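# Copy the reference drawing onto the pad using markers

## Task

Reproduce the reference image called 'drawing' on the paper pad, using the markers provided. The image covers the entire sheet, and its upper edge corresponds to the pad's long side that is farthest from the robot. The scrap strip next to the pad may be used freely and does not count toward the result.

## Robot and tools

ROBOT. Two arms, left_arm and right_arm, each with six revolute joints and a parallel two-finger gripper. The calibrated base of left_arm is at (-0.006, +0.341, 0) m and that of right_arm at (-0.005, -0.338, 0) m, both turned almost not at all about z. Stated joint ranges per arm (rad): waist -2.618 to 3.054, shoulder 0.000 to 3.142, elbow 0.000 to 3.142, wrist pitch -1.571 to 1.571, wrist yaw -1.571 to 1.571, wrist roll -2.094 to 2.094. Real ends may differ by up to 0.059 rad.

FRAME. Everything is reported in the scene frame: origin at table-top height, halfway between the nominal bases; +x points out over the table away from the robot, +z up, left_arm sits on the +y side. Arm names do not match left/right in the camera images. The far long edge of the pad (larger x) is the top of the drawing.

ROW LAYOUT. Every command row is one flat list of 14 numbers, each in [-1, 1], covering both arms even if only one moves: left_arm's six joints then its opening, then right_arm's six joints then its opening. Joint order inside each arm is fixed: wrist pitch (joint4), wrist roll (joint6), shoulder (joint2), wrist yaw (joint5), elbow (joint3), waist (joint1). The six joint numbers are scaled offsets, not poses: they are added to the arm's Joint targets as they stand when the action (or move) begins, not to the previous row. A value of 1.0 equals 1.202 rad for the waist, 1.258 for the shoulder, 1.3 for the elbow, 2.073 for wrist pitch, and 2.022 for wrist yaw and wrist roll. Sending 0 keeps a joint where its target is. The opening number is absolute: +1 fully open, -1 shut. To leave a gripper alone, resend its current command; 0 means half-open, not no change.

execute_actions(actions, cameras): actions is a list of actions; each action is a table of up to 15 rows, one per control step of 1/30 s, and lasts 15 steps (0.5 s), repeating its last row if shorter. An empty list just reports state and images. An action is rejected for both arms if it would push any joint more than 0.059 rad beyond its stated range. cameras picks images: omitted, null or ["all"] gives all, [] gives none; valid names are cam_high, cam_low, cam_above, cam_left_wrist, cam_right_wrist (each 672x504).

move(target, speed, blend, opening_speed, blocking, cameras): target is one 14-number row or a list of up to 15 rows, all offsets from the same starting Joint targets. Joints travel together in joint space, so grippers trace curves and nothing is steered around obstacles. speed is the top rad/s of the joint with the longest way to go, 0.01 to 2 (default 0.5), one value or one per target. blend (rad) rounds corners between listed targets; 0 stops at each. opening_speed (per second on the -1..+1 scale, at least 0.2) makes finger changes gradual. blocking=false returns after about 0.5 s while the motion carries on. Paths over 10 s stop early. The extra 'move:' line reports the outcome: done, off_target (settled but a joint is over 0.035 rad off), moving, held or fault, maybe limits=held, and for each lagging arm its worst joint and the gap.

wait(seconds 0 to 10) lets time pass holding commands. stop brakes a running move. zoom_image(camera, region [x0,y0,x1,y1] in pixels, at most 504x504) enlarges part of the latest image. show_instructions shows the reference image. read_manual gives licence texts. finished_scene ends the scene for good.

MOTION LIMITS. Each step, a joint target can lead its measured angle by at most 0.202 rad (waist), 0.258 (shoulder), 0.3 (elbow), 0.573 (wrist pitch), 0.522 (wrist yaw, roll); targets that would move a gripper over 200 mm from where it is are scaled back. Large offsets may need several actions. Very small turns may not start.

RESULTS. end_effector_position (m) is the point between the finger pads, about 1 cm behind the tips; end_effector_quat_wxyz gives orientation; both may be off by a few cm. Fingers point along gripper +z and open along its y. Joint positions and Joint velocities list each arm's joints in the order above, then the pad gap (m; 0.094 when open). Joint targets is the base for your next offsets. grip_measured uses the command scale; grip_effort_nm is motor effort (negative closing). Joint torques include arm weight; entries 3, 5 and 6 wrap at ±28 N m. 'joint sent to its limit' means a joint was clipped at its end; 'joint command not followed' means the clearance check altered targets. MOTOR HOT appears at 75 °C; at 90 °C the arm folds and idles; at 100 °C it goes limp.

CAUTIONS. Grip markers firmly enough not to slip but close slowly; never release one mid-motion or let it or anything roll off the table. Touch the paper lightly: a target far beyond contact presses hard and heats motors. Keep arms from colliding with each other; a hard hit between them can fail the scene. Avoid long outstretched holds. Objects can be nudged by outside disturbances, so re-check with cameras.

Each tool is called after "Emit:" by a JSON object that holds its "api" and its "payload".

Reference images:

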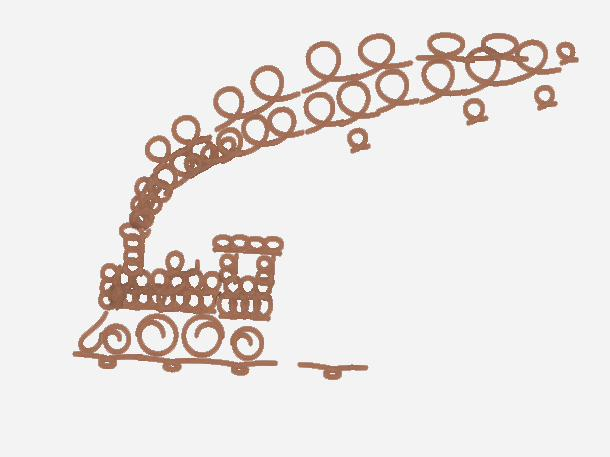

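## Session

Emit:
{"api": "show_instructions", "payload": {}}

Emit:
{"api": "execute_actions", "payload": {"actions": []}}

Reference images for this scene: drawing.

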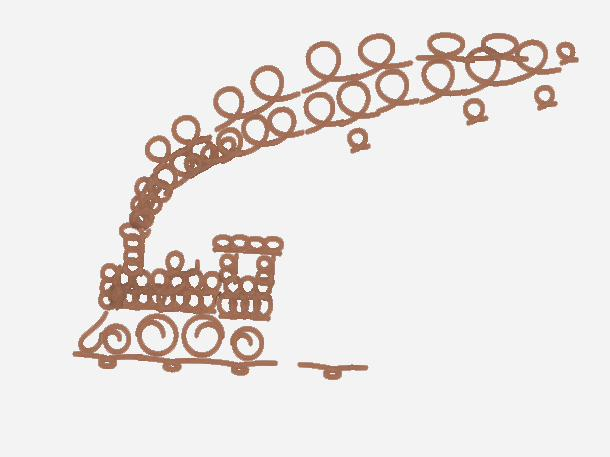

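Scene clock: 0.00 s.
left_arm: end_effector_position=(+0.3923, +0.3348, +0.1109) grip_measured=+1.000 grip_effort_nm=n/a end_effector_quat_wxyz=(+0.619, -0.006, +0.785, +0.003) | right_arm: end_effector_position=(+0.3926, -0.3962, +0.1309) grip_measured=+1.000 grip_effort_nm=n/a end_effector_quat_wxyz=(+0.624, +0.073, +0.770, -0.109)
Joint names: [wrist pitch, wrist roll, shoulder, wrist yaw, elbow, waist]
Joint positions: left_arm=[1.014 -0.014 1.582 -0.052 0.332 -0.05 0.094] | right_arm=[0.967 -0.036 1.532 0.21 0.362 -0.038 0.094]
Joint velocities: within noise
Joint torques (N m): no reading
Heat: left arm: 34 °C; right arm: 34 °C.
Joint targets: left_arm=[1.021 -0.014 1.574 -0.052 0.340 -0.050] | right_arm=[0.979 -0.036 1.522 0.211 0.373 -0.038]
Tool commands: left_gripper/opening=+1.0 right_gripper/opening=+1.0

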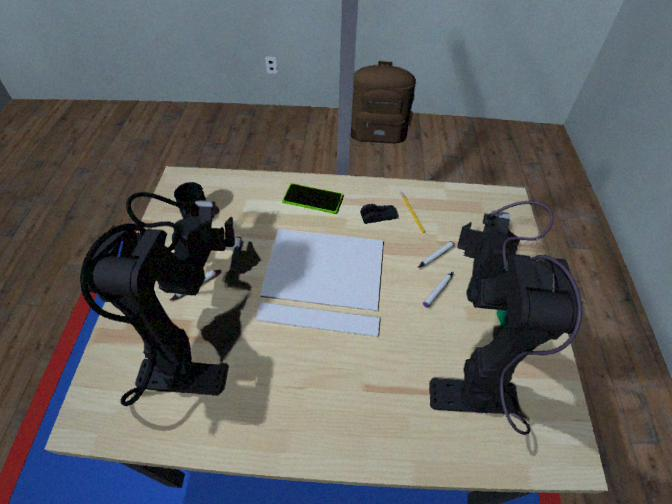

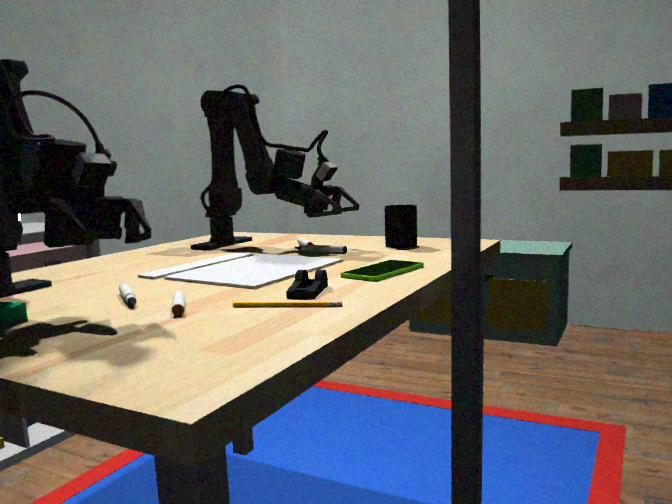

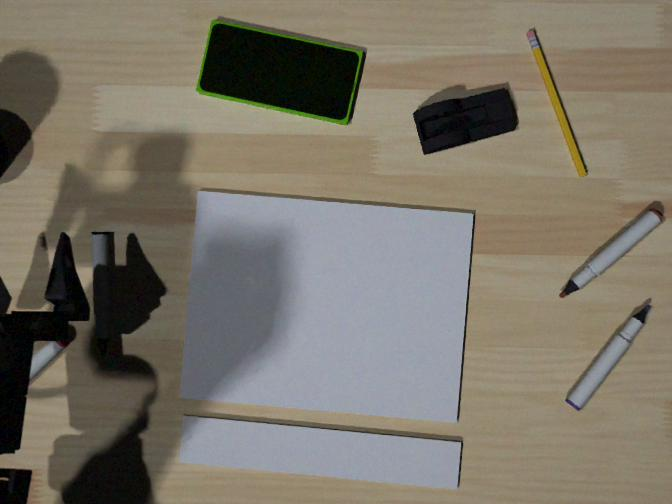

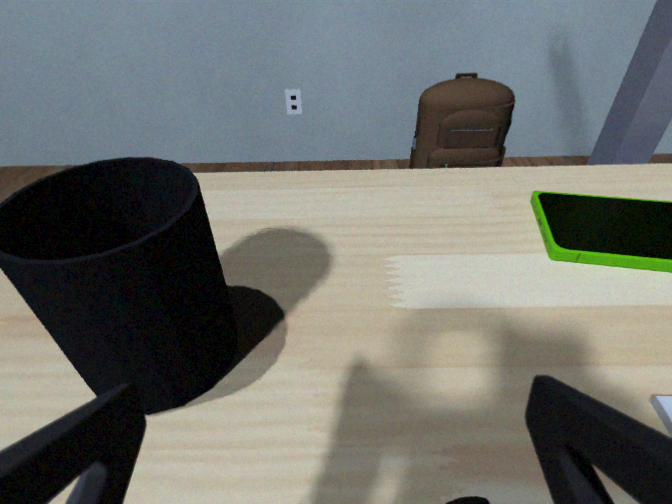

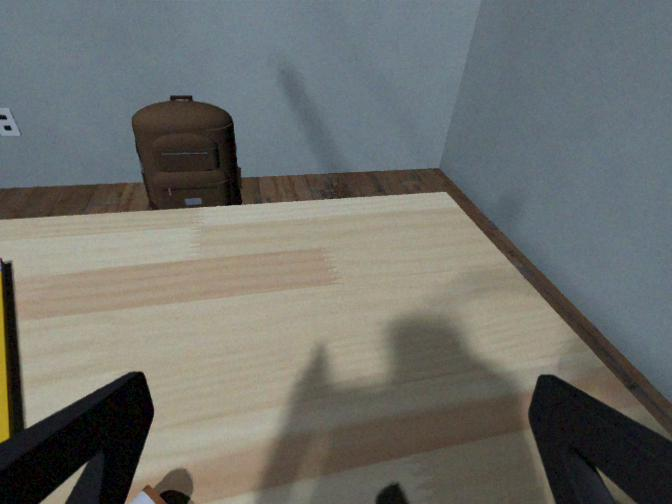

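Emit:
{"api": "zoom_image", "payload": {"camera": "cam_above", "region": [530, 180, 672, 430]}}

Emit:
{"api": "zoom_image", "payload": {"camera": "cam_above", "region": [0, 200, 200, 420]}}

Emit:
{"api": "zoom_image", "payload": {"camera": "cam_high", "region": [130, 160, 400, 360]}}

Emit:
{"api": "zoom_image", "payload": {"camera": "cam_low", "region": [80, 200, 440, 360]}}

Scaled by 2.016 from the camera's 672x504 image, which has a finer 960x720 frame.

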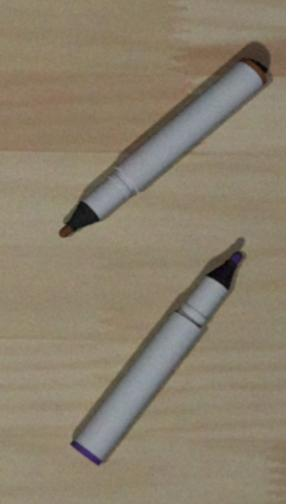

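Scaled by 2.291 from the camera's 672x504 image, which has a finer 960x720 frame.

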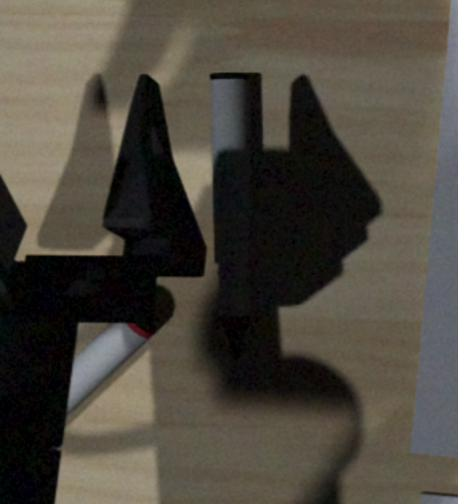

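Scaled by 1.867 from the camera's 672x504 image, which has a finer 960x720 frame.

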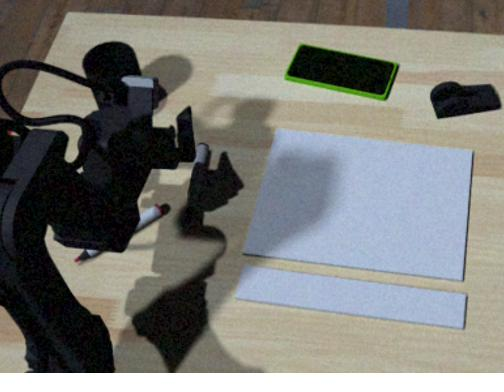

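Scaled by 1.400 from the camera's 672x504 image, which has a finer 960x720 frame.

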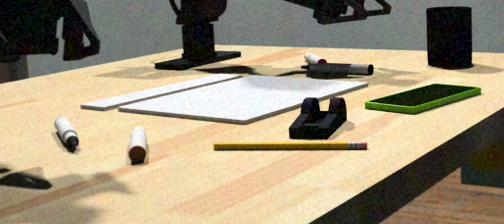

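Emit:
{"api": "move", "payload": {"target": [[0,0,0,0,0,0,1, -0.713,0.458,0.181,-0.104,0.867,0.083,1],[0,0,0,0,0,0,1, -1.0,0.458,0.4,-0.104,1.0,0.083,1]], "blend": 0.15, "speed": 0.9, "cameras": []}}

Scene clock: 9.87 s.
left_arm: end_effector_position=(+0.3923, +0.3348, +0.1109) grip_measured=+1.000 grip_effort_nm=-0.007 end_effector_quat_wxyz=(+0.619, -0.006, +0.785, +0.003) | right_arm: end_effector_position=(+0.4058, -0.3215, +0.0724) grip_measured=+1.000 grip_effort_nm=-0.007 end_effector_quat_wxyz=(+0.047, +0.410, +0.911, +0.023)
Joint names: [wrist pitch, wrist roll, shoulder, wrist yaw, elbow, waist]
Joint positions: left_arm=[1.014 -0.014 1.582 -0.052 0.332 -0.05 0.094] | right_arm=[-1.081 0.885 2.024 0.002 1.639 0.056 0.094]
Joint velocities: within noise
Joint torques (N m): left_arm=[1.66 0.01 -6.42 -0.07 5.2 -0.12] | right_arm=[0.37 0.05 -8.06 0 8.8 0.5]
Heat: left arm: 34 °C; right arm: 36 °C.
Joint targets: left_arm=[1.021 -0.014 1.574 -0.052 0.340 -0.050] | right_arm=[-1.094 0.890 2.025 0.000 1.673 0.062]
move: done
No camera images: "cameras" was empty.

Emit:
{"api": "move", "payload": {"target": [0,0,0,0,0,0,1, -0.1,0,0,0,0.08,0,1], "speed": 0.5}}

Scene clock: 11.37 s.
left_arm: end_effector_position=(+0.3923, +0.3348, +0.1109) grip_measured=+1.000 grip_effort_nm=-0.007 end_effector_quat_wxyz=(+0.619, -0.006, +0.785, +0.003) | right_arm: end_effector_position=(+0.3835, -0.3224, +0.0977) grip_measured=+1.000 grip_effort_nm=-0.007 end_effector_quat_wxyz=(+0.003, +0.410, +0.912, +0.000)
Joint names: [wrist pitch, wrist roll, shoulder, wrist yaw, elbow, waist]
Joint positions: left_arm=[1.014 -0.014 1.582 -0.052 0.332 -0.05 0.094] | right_arm=[-1.287 0.885 2.024 0.002 1.746 0.056 0.094]
Joint velocities: within noise
Joint torques (N m): left_arm=[1.67 0.02 -6.46 -0.05 5.33 -0.13] | right_arm=[0.22 0.05 -7.97 0 8.42 0.5]
Heat: left arm: 35 °C; right arm: 36 °C.
Joint targets: left_arm=[1.021 -0.014 1.574 -0.052 0.340 -0.050] | right_arm=[-1.301 0.890 2.025 0.000 1.777 0.062]
move: done

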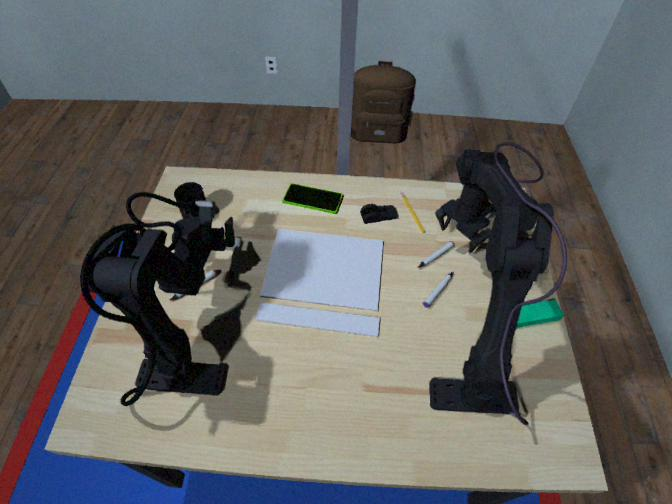

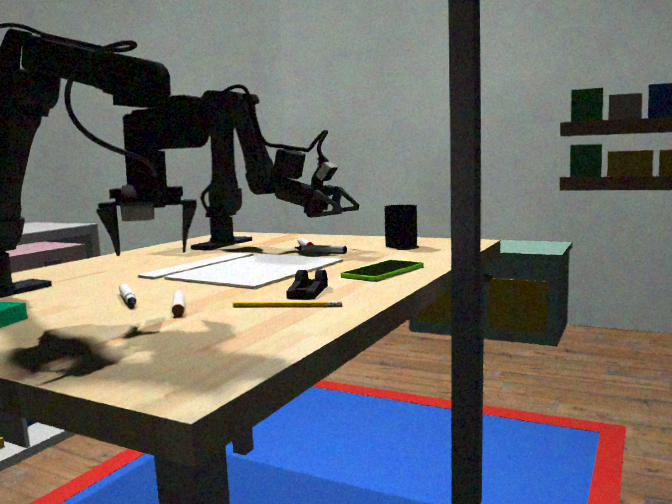

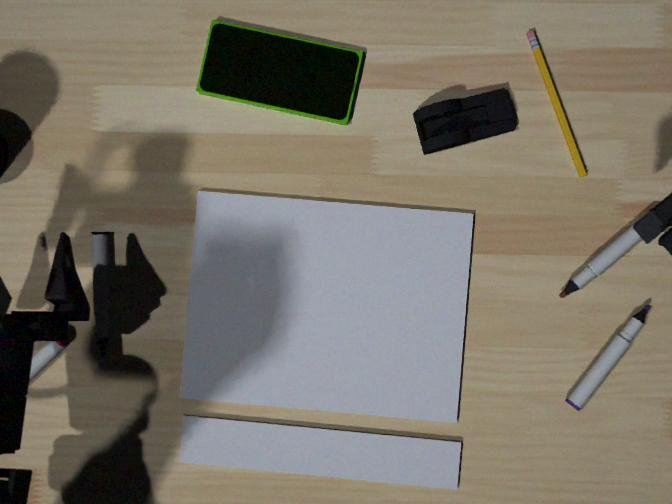

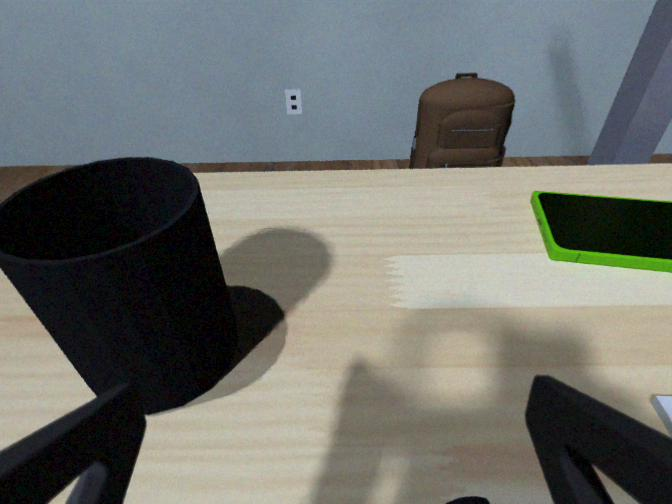

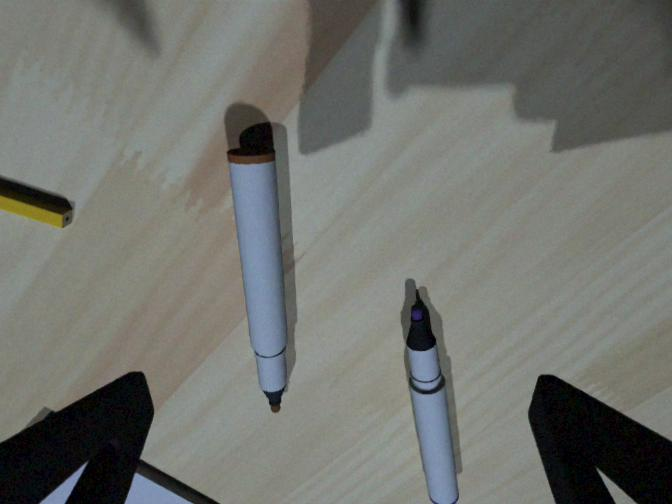

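Emit:
{"api": "move", "payload": {"target": [0,0,0,0,0,0,1, 0.0535,0.0435,0.0572,0,-0.0338,0.0707,1], "speed": 0.3, "cameras": ["cam_low","cam_above","cam_right_wrist"]}}

Scene clock: 14.57 s.
left_arm: end_effector_position=(+0.3923, +0.3348, +0.1109) grip_measured=+1.000 grip_effort_nm=-0.002 end_effector_quat_wxyz=(+0.619, -0.006, +0.785, +0.003) | right_arm: end_effector_position=(+0.3959, -0.2834, +0.0693) grip_measured=+1.000 grip_effort_nm=-0.012 end_effector_quat_wxyz=(+0.003, +0.407, +0.913, +0.003)
Joint names: [wrist pitch, wrist roll, shoulder, wrist yaw, elbow, waist]
Joint positions: left_arm=[1.014 -0.014 1.582 -0.052 0.332 -0.05 0.094] | right_arm=[-1.205 0.971 2.095 -0.002 1.738 0.149 0.094]
Joint velocities: within noise
Joint torques (N m): left_arm=[1.67 0.01 -6.49 -0.05 5.22 -0.13] | right_arm=[0.49 0.06 -8.38 0.03 5.09 -0.24]
Heat: left arm: 35 °C; right arm: 36 °C.
Joint targets: left_arm=[1.021 -0.014 1.574 -0.052 0.340 -0.050] | right_arm=[-1.190 0.978 2.097 0.000 1.733 0.147]
move: done
Images, in order (width x height): cam_low 672x504, cam_above 672x504, cam_right_wrist 672x504.

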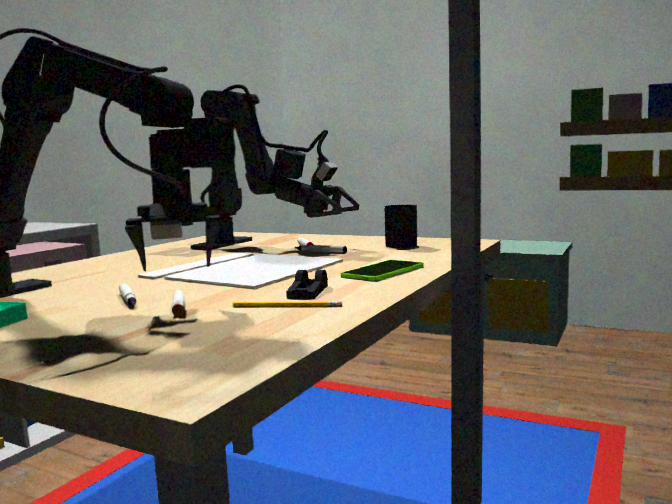

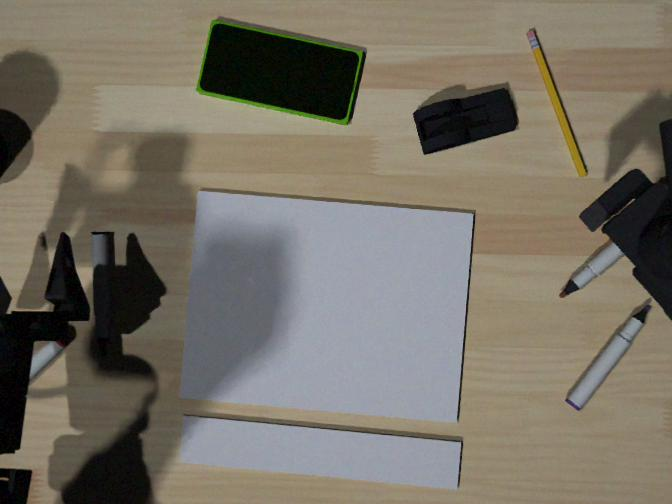

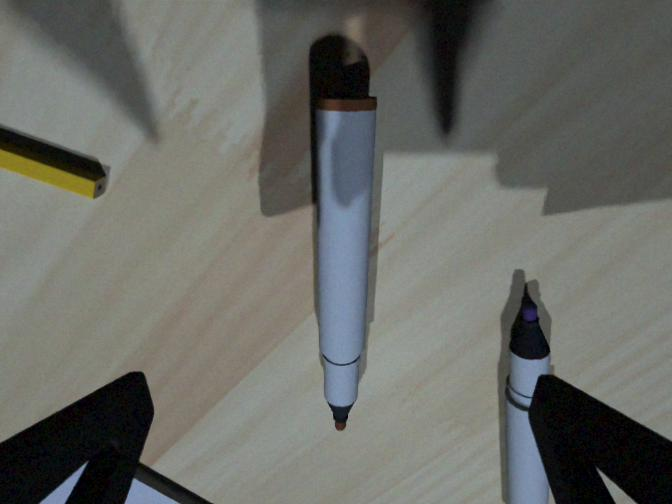

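Emit:
{"api": "move", "payload": {"target": [0,0,0,0,0,0,1, 0.0897,0.0077,0.0199,0,-0.1308,0.0141,1], "speed": 0.15, "cameras": ["cam_low","cam_above","cam_right_wrist"]}}

Scene clock: 19.20 s.
left_arm: end_effector_position=(+0.3923, +0.3348, +0.1109) grip_measured=+1.000 grip_effort_nm=-0.002 end_effector_quat_wxyz=(+0.619, -0.006, +0.785, +0.003) | right_arm: end_effector_position=(+0.3890, -0.2809, +0.0192) grip_measured=+1.000 grip_effort_nm=-0.012 end_effector_quat_wxyz=(+0.001, +0.410, +0.912, +0.002)
Joint names: [wrist pitch, wrist roll, shoulder, wrist yaw, elbow, waist]
Joint positions: left_arm=[1.014 -0.014 1.582 -0.052 0.332 -0.05 0.094] | right_arm=[-1.02 0.987 2.118 -0.002 1.569 0.158 0.094]
Joint velocities: within noise
Joint torques (N m): left_arm=[1.67 0.02 -6.34 0 5.22 -0.06] | right_arm=[0.51 0.07 -8.13 0.03 4.79 0.51]
Heat: left arm: 35 °C; right arm: 36 °C.
Joint targets: left_arm=[1.021 -0.014 1.574 -0.052 0.340 -0.050] | right_arm=[-1.004 0.994 2.122 0.000 1.563 0.164]
move: done
Images, in order (width x height): cam_low 672x504, cam_above 672x504, cam_right_wrist 672x504.

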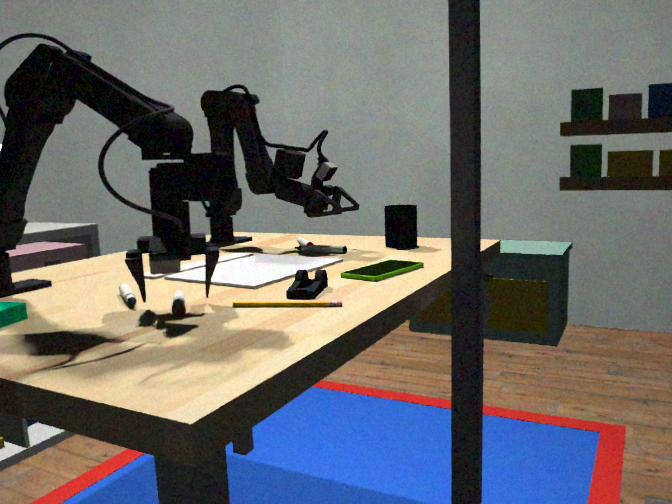

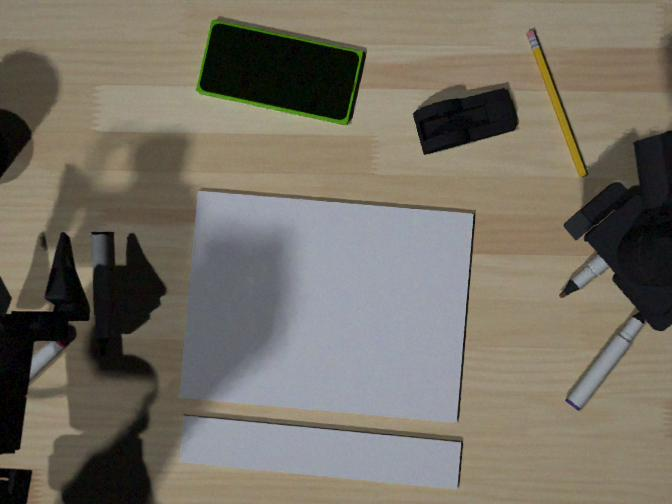

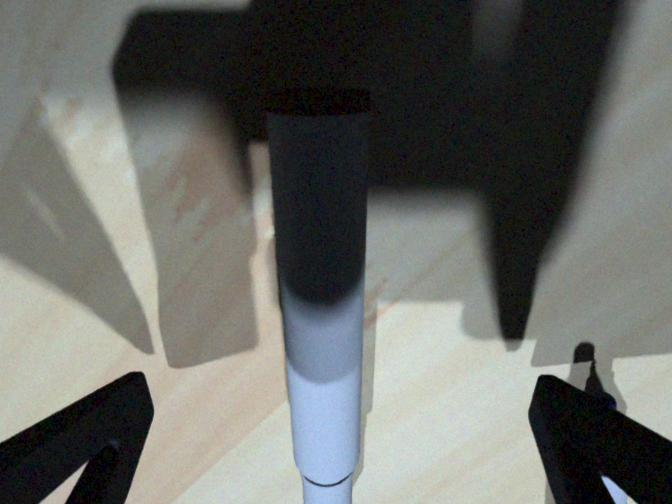

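Emit:
{"api": "move", "payload": {"target": [0,0,0,0,0,0,1, 0,0,0,0,0,0,-0.9], "opening_speed": 0.6, "cameras": ["cam_low","cam_above","cam_right_wrist"]}}

Scene clock: 23.60 s.
left_arm: end_effector_position=(+0.3923, +0.3348, +0.1109) grip_measured=+1.000 grip_effort_nm=-0.007 end_effector_quat_wxyz=(+0.619, -0.006, +0.785, +0.003) | right_arm: end_effector_position=(+0.3894, -0.2809, +0.0192) grip_measured=-0.697 grip_effort_nm=-1.023 end_effector_quat_wxyz=(+0.001, +0.411, +0.912, +0.002)
Joint names: [wrist pitch, wrist roll, shoulder, wrist yaw, elbow, waist]
Joint positions: left_arm=[1.014 -0.014 1.582 -0.052 0.332 -0.05 0.094] | right_arm=[-1.018 0.988 2.118 -0.002 1.569 0.158 0.014]
Joint velocities: within noise
Joint torques (N m): left_arm=[1.67 0.04 -6.41 -0.07 5.27 -0.02] | right_arm=[0.46 0.06 -8.13 0.04 4.79 0.53]
Heat: left arm: 36 °C; right arm: 37 °C.
Joint targets: left_arm=[1.021 -0.014 1.574 -0.052 0.340 -0.050] | right_arm=[-1.004 0.994 2.122 0.000 1.563 0.164]
move: done
Images, in order (width x height): cam_low 672x504, cam_above 672x504, cam_right_wrist 672x504.

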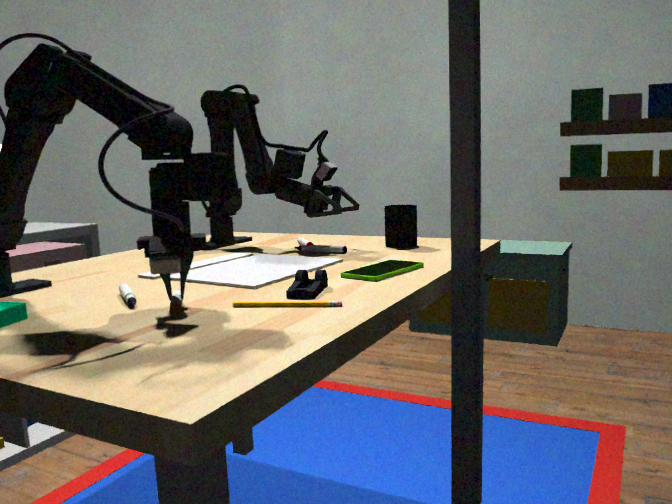

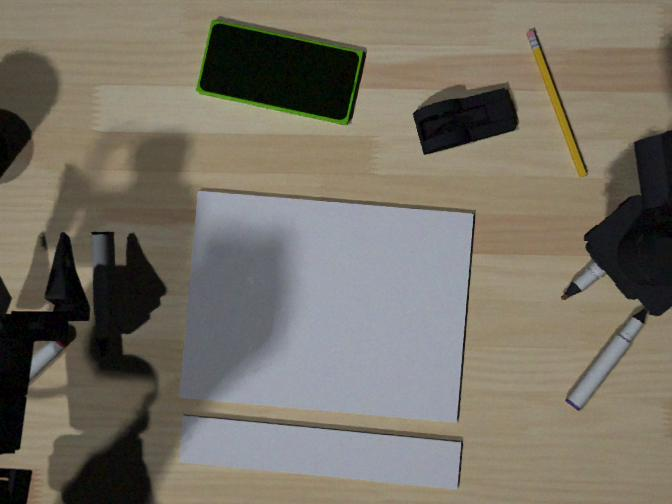

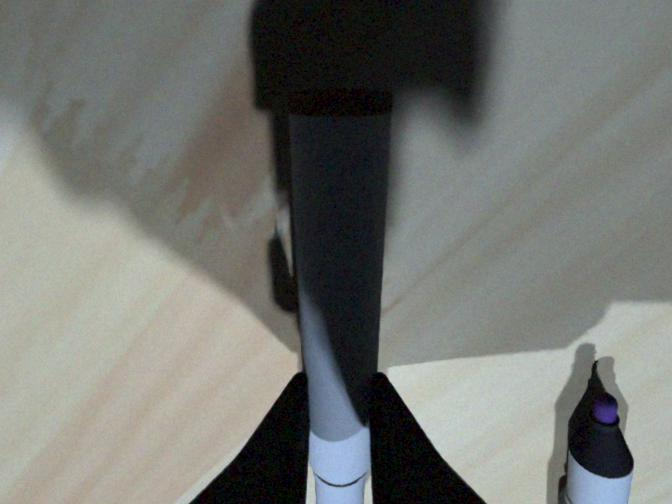

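Emit:
{"api": "move", "payload": {"target": [[0,0,-0.2,0,0,0.1,1, 0,0,-0.097,0,0.221,0,-0.9],[0,0,-0.4,0,0,0.3,1, 0.63,-0.25,-0.176,0,-0.2,0.1,-0.9],[0,0,-0.533,0,0,0.333,1, 0.967,-0.49,-0.097,0,-0.51,0.7,-0.9]], "blend": 0.15, "speed": 0.7}}

Scene clock: 32.33 s.
left_arm: end_effector_position=(+0.2939, +0.4624, +0.3448) grip_measured=+1.000 grip_effort_nm=-0.002 end_effector_quat_wxyz=(+0.825, -0.121, +0.529, +0.155) | right_arm: end_effector_position=(+0.2888, +0.1167, +0.1372) grip_measured=-0.698 grip_effort_nm=-1.033 end_effector_quat_wxyz=(+0.578, -0.356, +0.660, +0.320)
Joint names: [wrist pitch, wrist roll, shoulder, wrist yaw, elbow, waist]
Joint positions: left_arm=[1.013 -0.014 0.921 -0.052 0.332 0.344 0.094] | right_arm=[0.969 0.01 1.999 -0.006 0.904 1.01 0.014]
Joint velocities: within noise
Joint torques (N m): left_arm=[1.42 0.01 -3.36 -0.03 7.01 0.4] | right_arm=[1.93 -0.09 -7.51 0.07 4.9 -0.43]
Heat: left arm: 36 °C; right arm: 38 °C.
Joint targets: left_arm=[1.021 -0.014 0.903 -0.052 0.340 0.350] | right_arm=[1.000 0.003 2.000 0.000 0.900 1.005]
move: done; blend cut to 0.1437 rad at target 1

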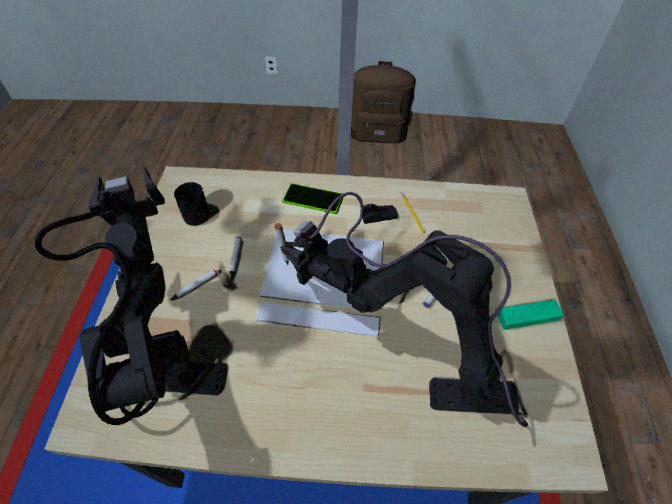

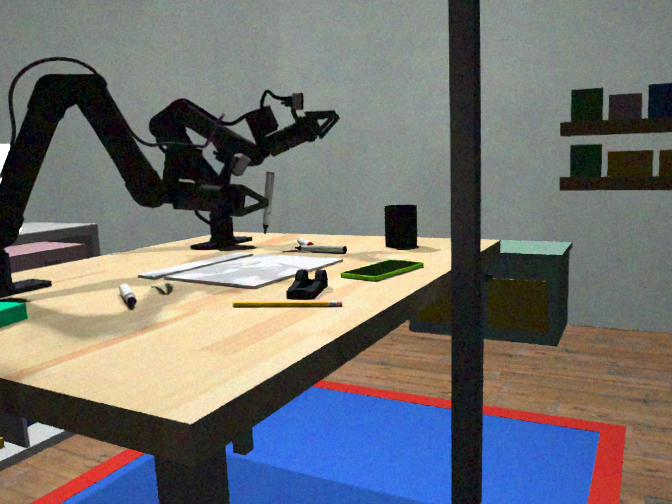

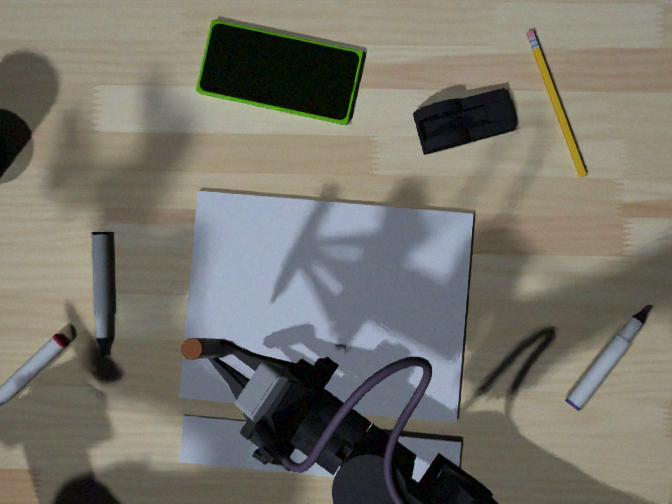

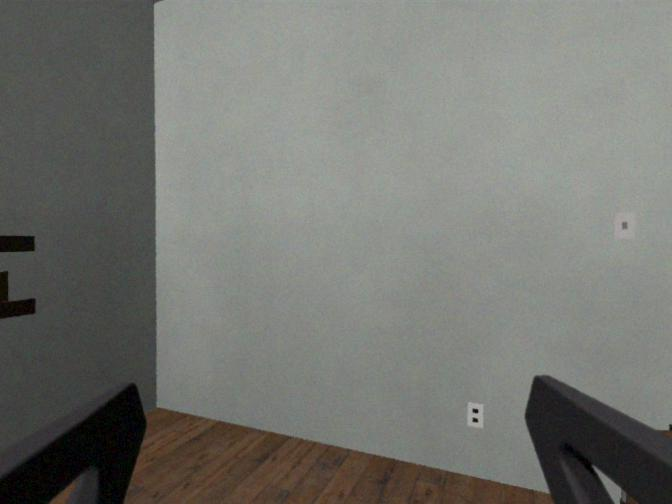

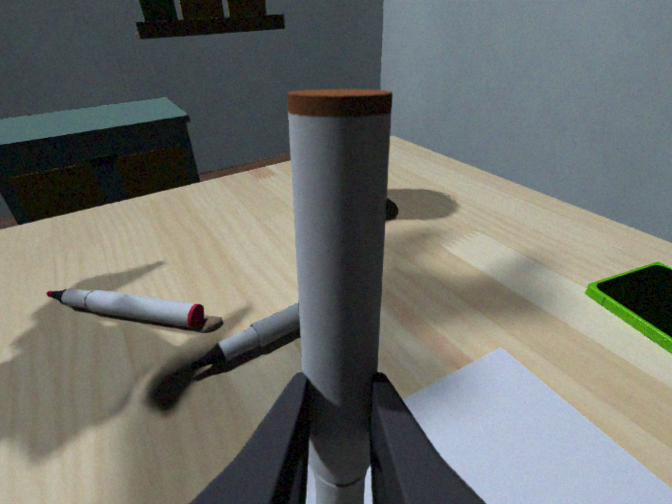

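Emit:
{"api": "move", "payload": {"target": [0,0,0,0,0,0,1, 0.1833,0,0.0453,0,-0.2115,0.1481,-0.9], "speed": 0.4}}

Scene clock: 35.20 s.
left_arm: end_effector_position=(+0.2939, +0.4624, +0.3448) grip_measured=+1.000 grip_effort_nm=0.002 end_effector_quat_wxyz=(+0.825, -0.121, +0.529, +0.155) | right_arm: end_effector_position=(+0.1855, +0.1082, +0.1004) grip_measured=-0.698 grip_effort_nm=-1.033 end_effector_quat_wxyz=(+0.566, -0.401, +0.613, +0.378)
Joint names: [wrist pitch, wrist roll, shoulder, wrist yaw, elbow, waist]
Joint positions: left_arm=[1.013 -0.014 0.921 -0.052 0.332 0.344 0.094] | right_arm=[1.349 0.009 2.053 -0.004 0.629 1.18 0.014]
Joint velocities: within noise
Joint torques (N m): left_arm=[1.44 0.05 -3.36 -0.03 7.05 0.42] | right_arm=[1.94 -0.07 -6.42 0.05 3.26 0.23]
Heat: left arm: 36 °C; right arm: 38 °C.
Joint targets: left_arm=[1.021 -0.014 0.903 -0.052 0.340 0.350] | right_arm=[1.380 0.003 2.057 0.000 0.625 1.183]
move: done

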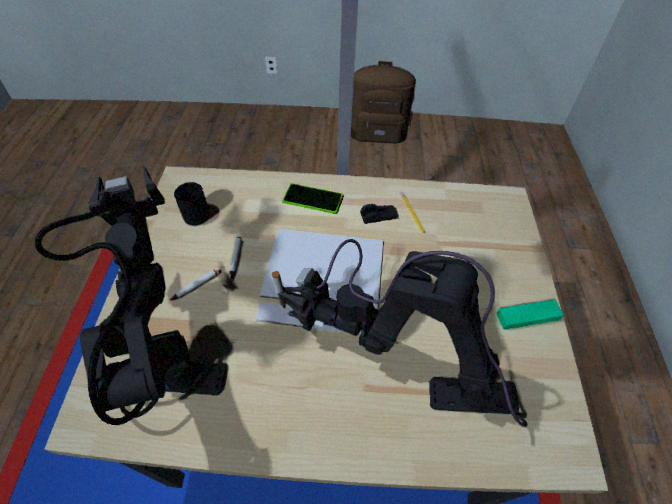

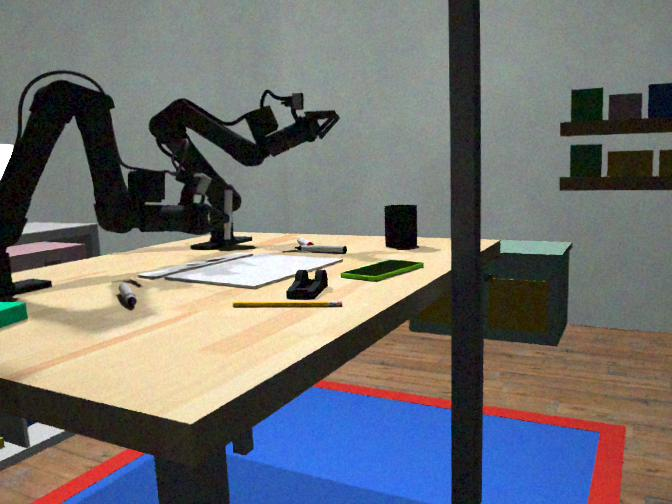

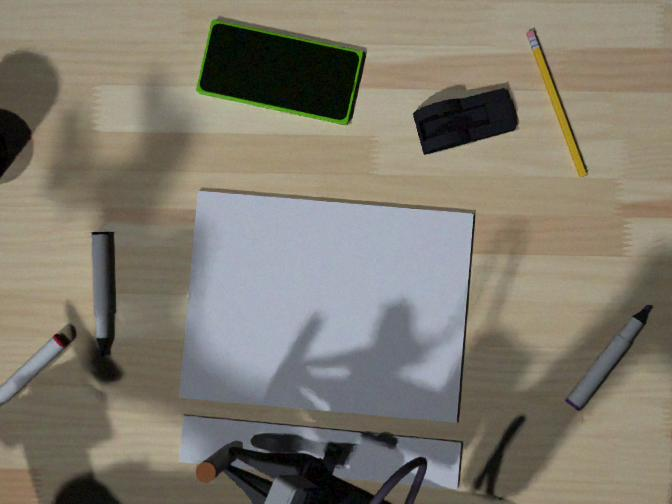

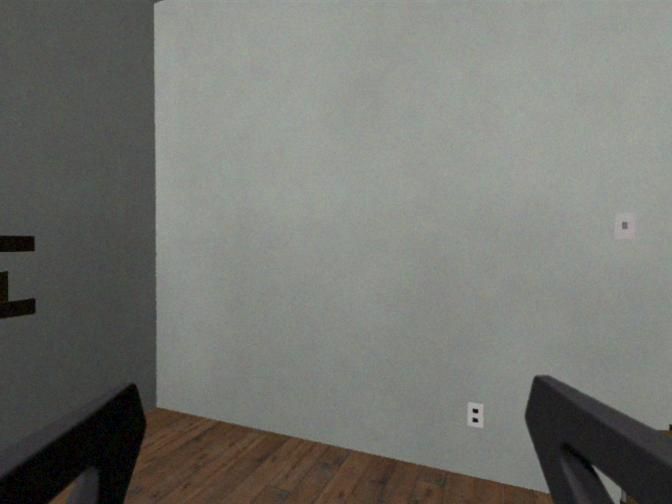

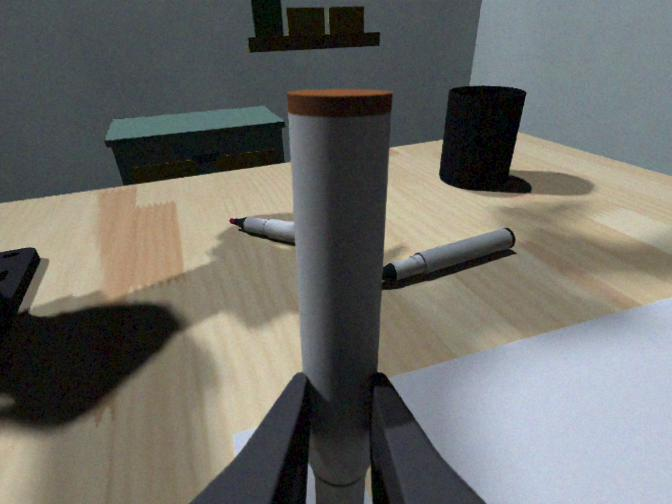

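Emit:
{"api": "zoom_image", "payload": {"camera": "cam_low", "region": [130, 150, 300, 300]}}

Emit:
{"api": "zoom_image", "payload": {"camera": "cam_high", "region": [230, 220, 400, 360]}}

Scaled by 2.965 from the camera's 672x504 image, which has a finer 960x720 frame.

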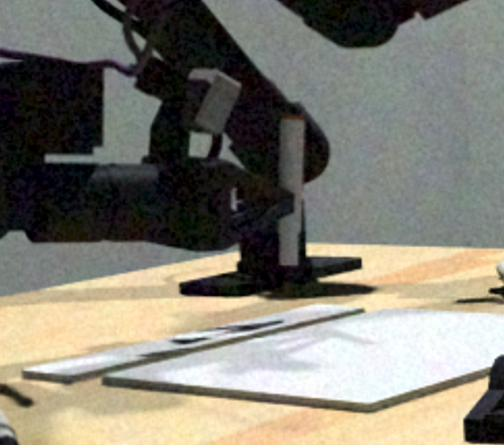

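Scaled by 2.965 from the camera's 672x504 image, which has a finer 960x720 frame.

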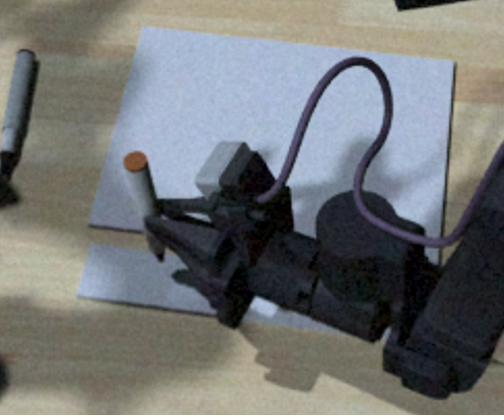

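Emit:
{"api": "move", "payload": {"target": [0,0,0,0,0,0,1, 0,0,0.024,0,0,0,-0.9], "speed": 0.1, "cameras": []}}

Emit:
{"api": "move", "payload": {"target": [0,0,0,0,0,0,1, 0,0,0.012,0,0,0,-0.9], "speed": 0.1, "cameras": ["cam_low"]}}

Scene clock: 36.73 s.
left_arm: end_effector_position=(+0.2939, +0.4624, +0.3448) grip_measured=+1.000 grip_effort_nm=-0.012 end_effector_quat_wxyz=(+0.825, -0.121, +0.529, +0.155) | right_arm: end_effector_position=(+0.1852, +0.1077, +0.0879) grip_measured=-0.698 grip_effort_nm=-1.033 end_effector_quat_wxyz=(+0.558, -0.406, +0.621, +0.373)
Joint names: [wrist pitch, wrist roll, shoulder, wrist yaw, elbow, waist]
Joint positions: left_arm=[1.013 -0.014 0.921 -0.052 0.332 0.344 0.094] | right_arm=[1.352 0.009 2.082 -0.004 0.629 1.18 0.014]
Joint velocities: within noise
Joint torques (N m): left_arm=[1.43 0.01 -3.32 -0.02 7.04 0.36] | right_arm=[1.92 -0.07 -6.38 0.05 3.1 0.21]
Heat: left arm: 36 °C; right arm: 38 °C.
Joint targets: left_arm=[1.021 -0.014 0.903 -0.052 0.340 0.350] | right_arm=[1.380 0.003 2.087 0.000 0.625 1.183]
move: done
No camera images: "cameras" was empty.

Scene clock: 37.43 s.
left_arm: end_effector_position=(+0.2939, +0.4624, +0.3448) grip_measured=+1.000 grip_effort_nm=-0.007 end_effector_quat_wxyz=(+0.825, -0.121, +0.529, +0.155) | right_arm: end_effector_position=(+0.1851, +0.1072, +0.0813) grip_measured=-0.698 grip_effort_nm=-1.033 end_effector_quat_wxyz=(+0.554, -0.408, +0.624, +0.370)
Joint names: [wrist pitch, wrist roll, shoulder, wrist yaw, elbow, waist]
Joint positions: left_arm=[1.013 -0.014 0.921 -0.052 0.332 0.344 0.094] | right_arm=[1.353 0.009 2.096 -0.004 0.629 1.18 0.014]
Joint velocities: within noise
Joint torques (N m): left_arm=[1.46 0.03 -3.4 0.01 7.13 0.61] | right_arm=[1.92 -0.08 -6.37 0.05 3.03 0.23]
Heat: left arm: 36 °C; right arm: 38 °C.
Joint targets: left_arm=[1.021 -0.014 0.903 -0.052 0.340 0.350] | right_arm=[1.380 0.003 2.103 0.000 0.625 1.183]
move: done
Images, in order (width x height): cam_low 672x504.

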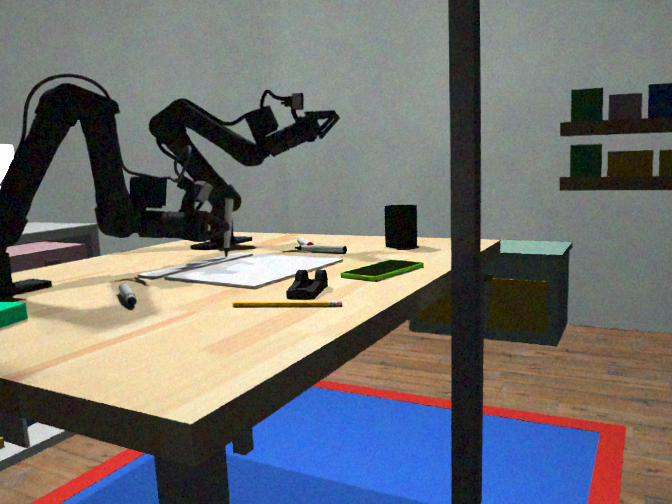

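Emit:
{"api": "move", "payload": {"target": [0,0,0,0,0,0,1, 0,0,0.010,0,0,0,-0.9], "speed": 0.1, "cameras": []}}

Emit:
{"api": "move", "payload": {"target": [0,0,0,0,0,0,1, 0,0,0.010,0,0,0,-0.9], "speed": 0.1, "cameras": ["cam_low"]}}

Emit:
{"api": "zoom_image", "payload": {"camera": "cam_low", "region": [130, 180, 300, 300]}}

Scene clock: 42.63 s.
left_arm: end_effector_position=(+0.2939, +0.4624, +0.3448) grip_measured=+1.000 grip_effort_nm=-0.002 end_effector_quat_wxyz=(+0.825, -0.121, +0.529, +0.155) | right_arm: end_effector_position=(+0.1850, +0.1070, +0.0784) grip_measured=-0.698 grip_effort_nm=-1.033 end_effector_quat_wxyz=(+0.553, -0.409, +0.625, +0.369)
Joint names: [wrist pitch, wrist roll, shoulder, wrist yaw, elbow, waist]
Joint positions: left_arm=[1.013 -0.014 0.921 -0.052 0.332 0.344 0.094] | right_arm=[1.36 0.009 2.106 -0.004 0.629 1.18 0.014]
Joint velocities: within noise
Joint torques (N m): left_arm=[1.43 0.05 -3.21 0.01 7.02 0.5] | right_arm=[1.84 -0.07 -6.19 0.05 2.96 0.21]
Heat: left arm: 36 °C; right arm: 38 °C.
Joint targets: left_arm=[1.021 -0.014 0.903 -0.052 0.340 0.350] | right_arm=[1.380 0.003 2.115 0.000 0.625 1.183]
move: done
No camera images: "cameras" was empty.

Scene clock: 43.37 s.
left_arm: end_effector_position=(+0.2939, +0.4624, +0.3448) grip_measured=+1.000 grip_effort_nm=-0.007 end_effector_quat_wxyz=(+0.825, -0.121, +0.529, +0.155) | right_arm: end_effector_position=(+0.1850, +0.1071, +0.0778) grip_measured=-0.698 grip_effort_nm=-1.033 end_effector_quat_wxyz=(+0.555, -0.408, +0.624, +0.370)
Joint names: [wrist pitch, wrist roll, shoulder, wrist yaw, elbow, waist]
Joint positions: left_arm=[1.013 -0.014 0.921 -0.052 0.332 0.344 0.094] | right_arm=[1.375 0.009 2.116 -0.004 0.629 1.18 0.014]
Joint velocities: within noise
Joint torques (N m): left_arm=[1.43 0.02 -3.33 -0.01 7.12 0.49] | right_arm=[1.71 -0.07 -6 0.05 2.91 0.21]
Heat: left arm: 36 °C; right arm: 38 °C.
Joint targets: left_arm=[1.021 -0.014 0.903 -0.052 0.340 0.350] | right_arm=[1.380 0.003 2.128 0.000 0.625 1.183]
move: done
Images, in order (width x height): cam_low 672x504.

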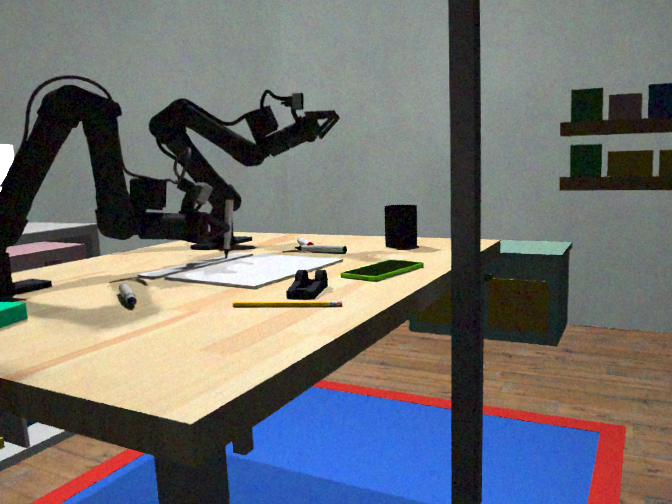

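Scaled by 2.965 from the camera's 672x504 image, which has a finer 960x720 frame.

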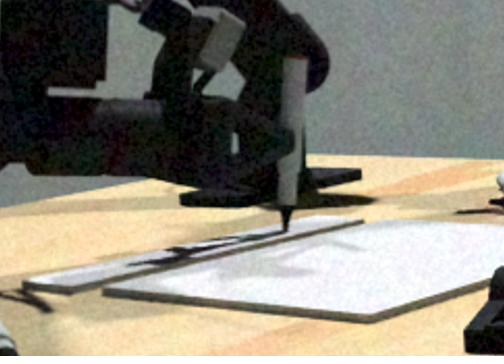

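Emit:
{"api": "move", "payload": {"target": [0,0,0,0,0,0,1, 0,0,-0.05,0,0,0,-0.9], "speed": 0.2, "cameras": []}}

Scene clock: 45.90 s.
left_arm: end_effector_position=(+0.2939, +0.4624, +0.3448) grip_measured=+1.000 grip_effort_nm=-0.002 end_effector_quat_wxyz=(+0.825, -0.121, +0.529, +0.155) | right_arm: end_effector_position=(+0.1853, +0.1078, +0.0871) grip_measured=-0.698 grip_effort_nm=-1.033 end_effector_quat_wxyz=(+0.561, -0.404, +0.618, +0.374)
Joint names: [wrist pitch, wrist roll, shoulder, wrist yaw, elbow, waist]
Joint positions: left_arm=[1.013 -0.014 0.921 -0.052 0.332 0.344 0.094] | right_arm=[1.374 0.009 2.095 -0.004 0.629 1.18 0.014]
Joint velocities: within noise
Joint torques (N m): left_arm=[1.42 0.05 -3.3 -0.03 7.15 0.39] | right_arm=[1.71 -0.07 -9.13 0.05 3.02 0.21]
Heat: left arm: 36 °C; right arm: 38 °C.
Joint targets: left_arm=[1.021 -0.014 0.903 -0.052 0.340 0.350] | right_arm=[1.380 0.003 2.065 0.000 0.625 1.183]
move: done
No camera images: "cameras" was empty.


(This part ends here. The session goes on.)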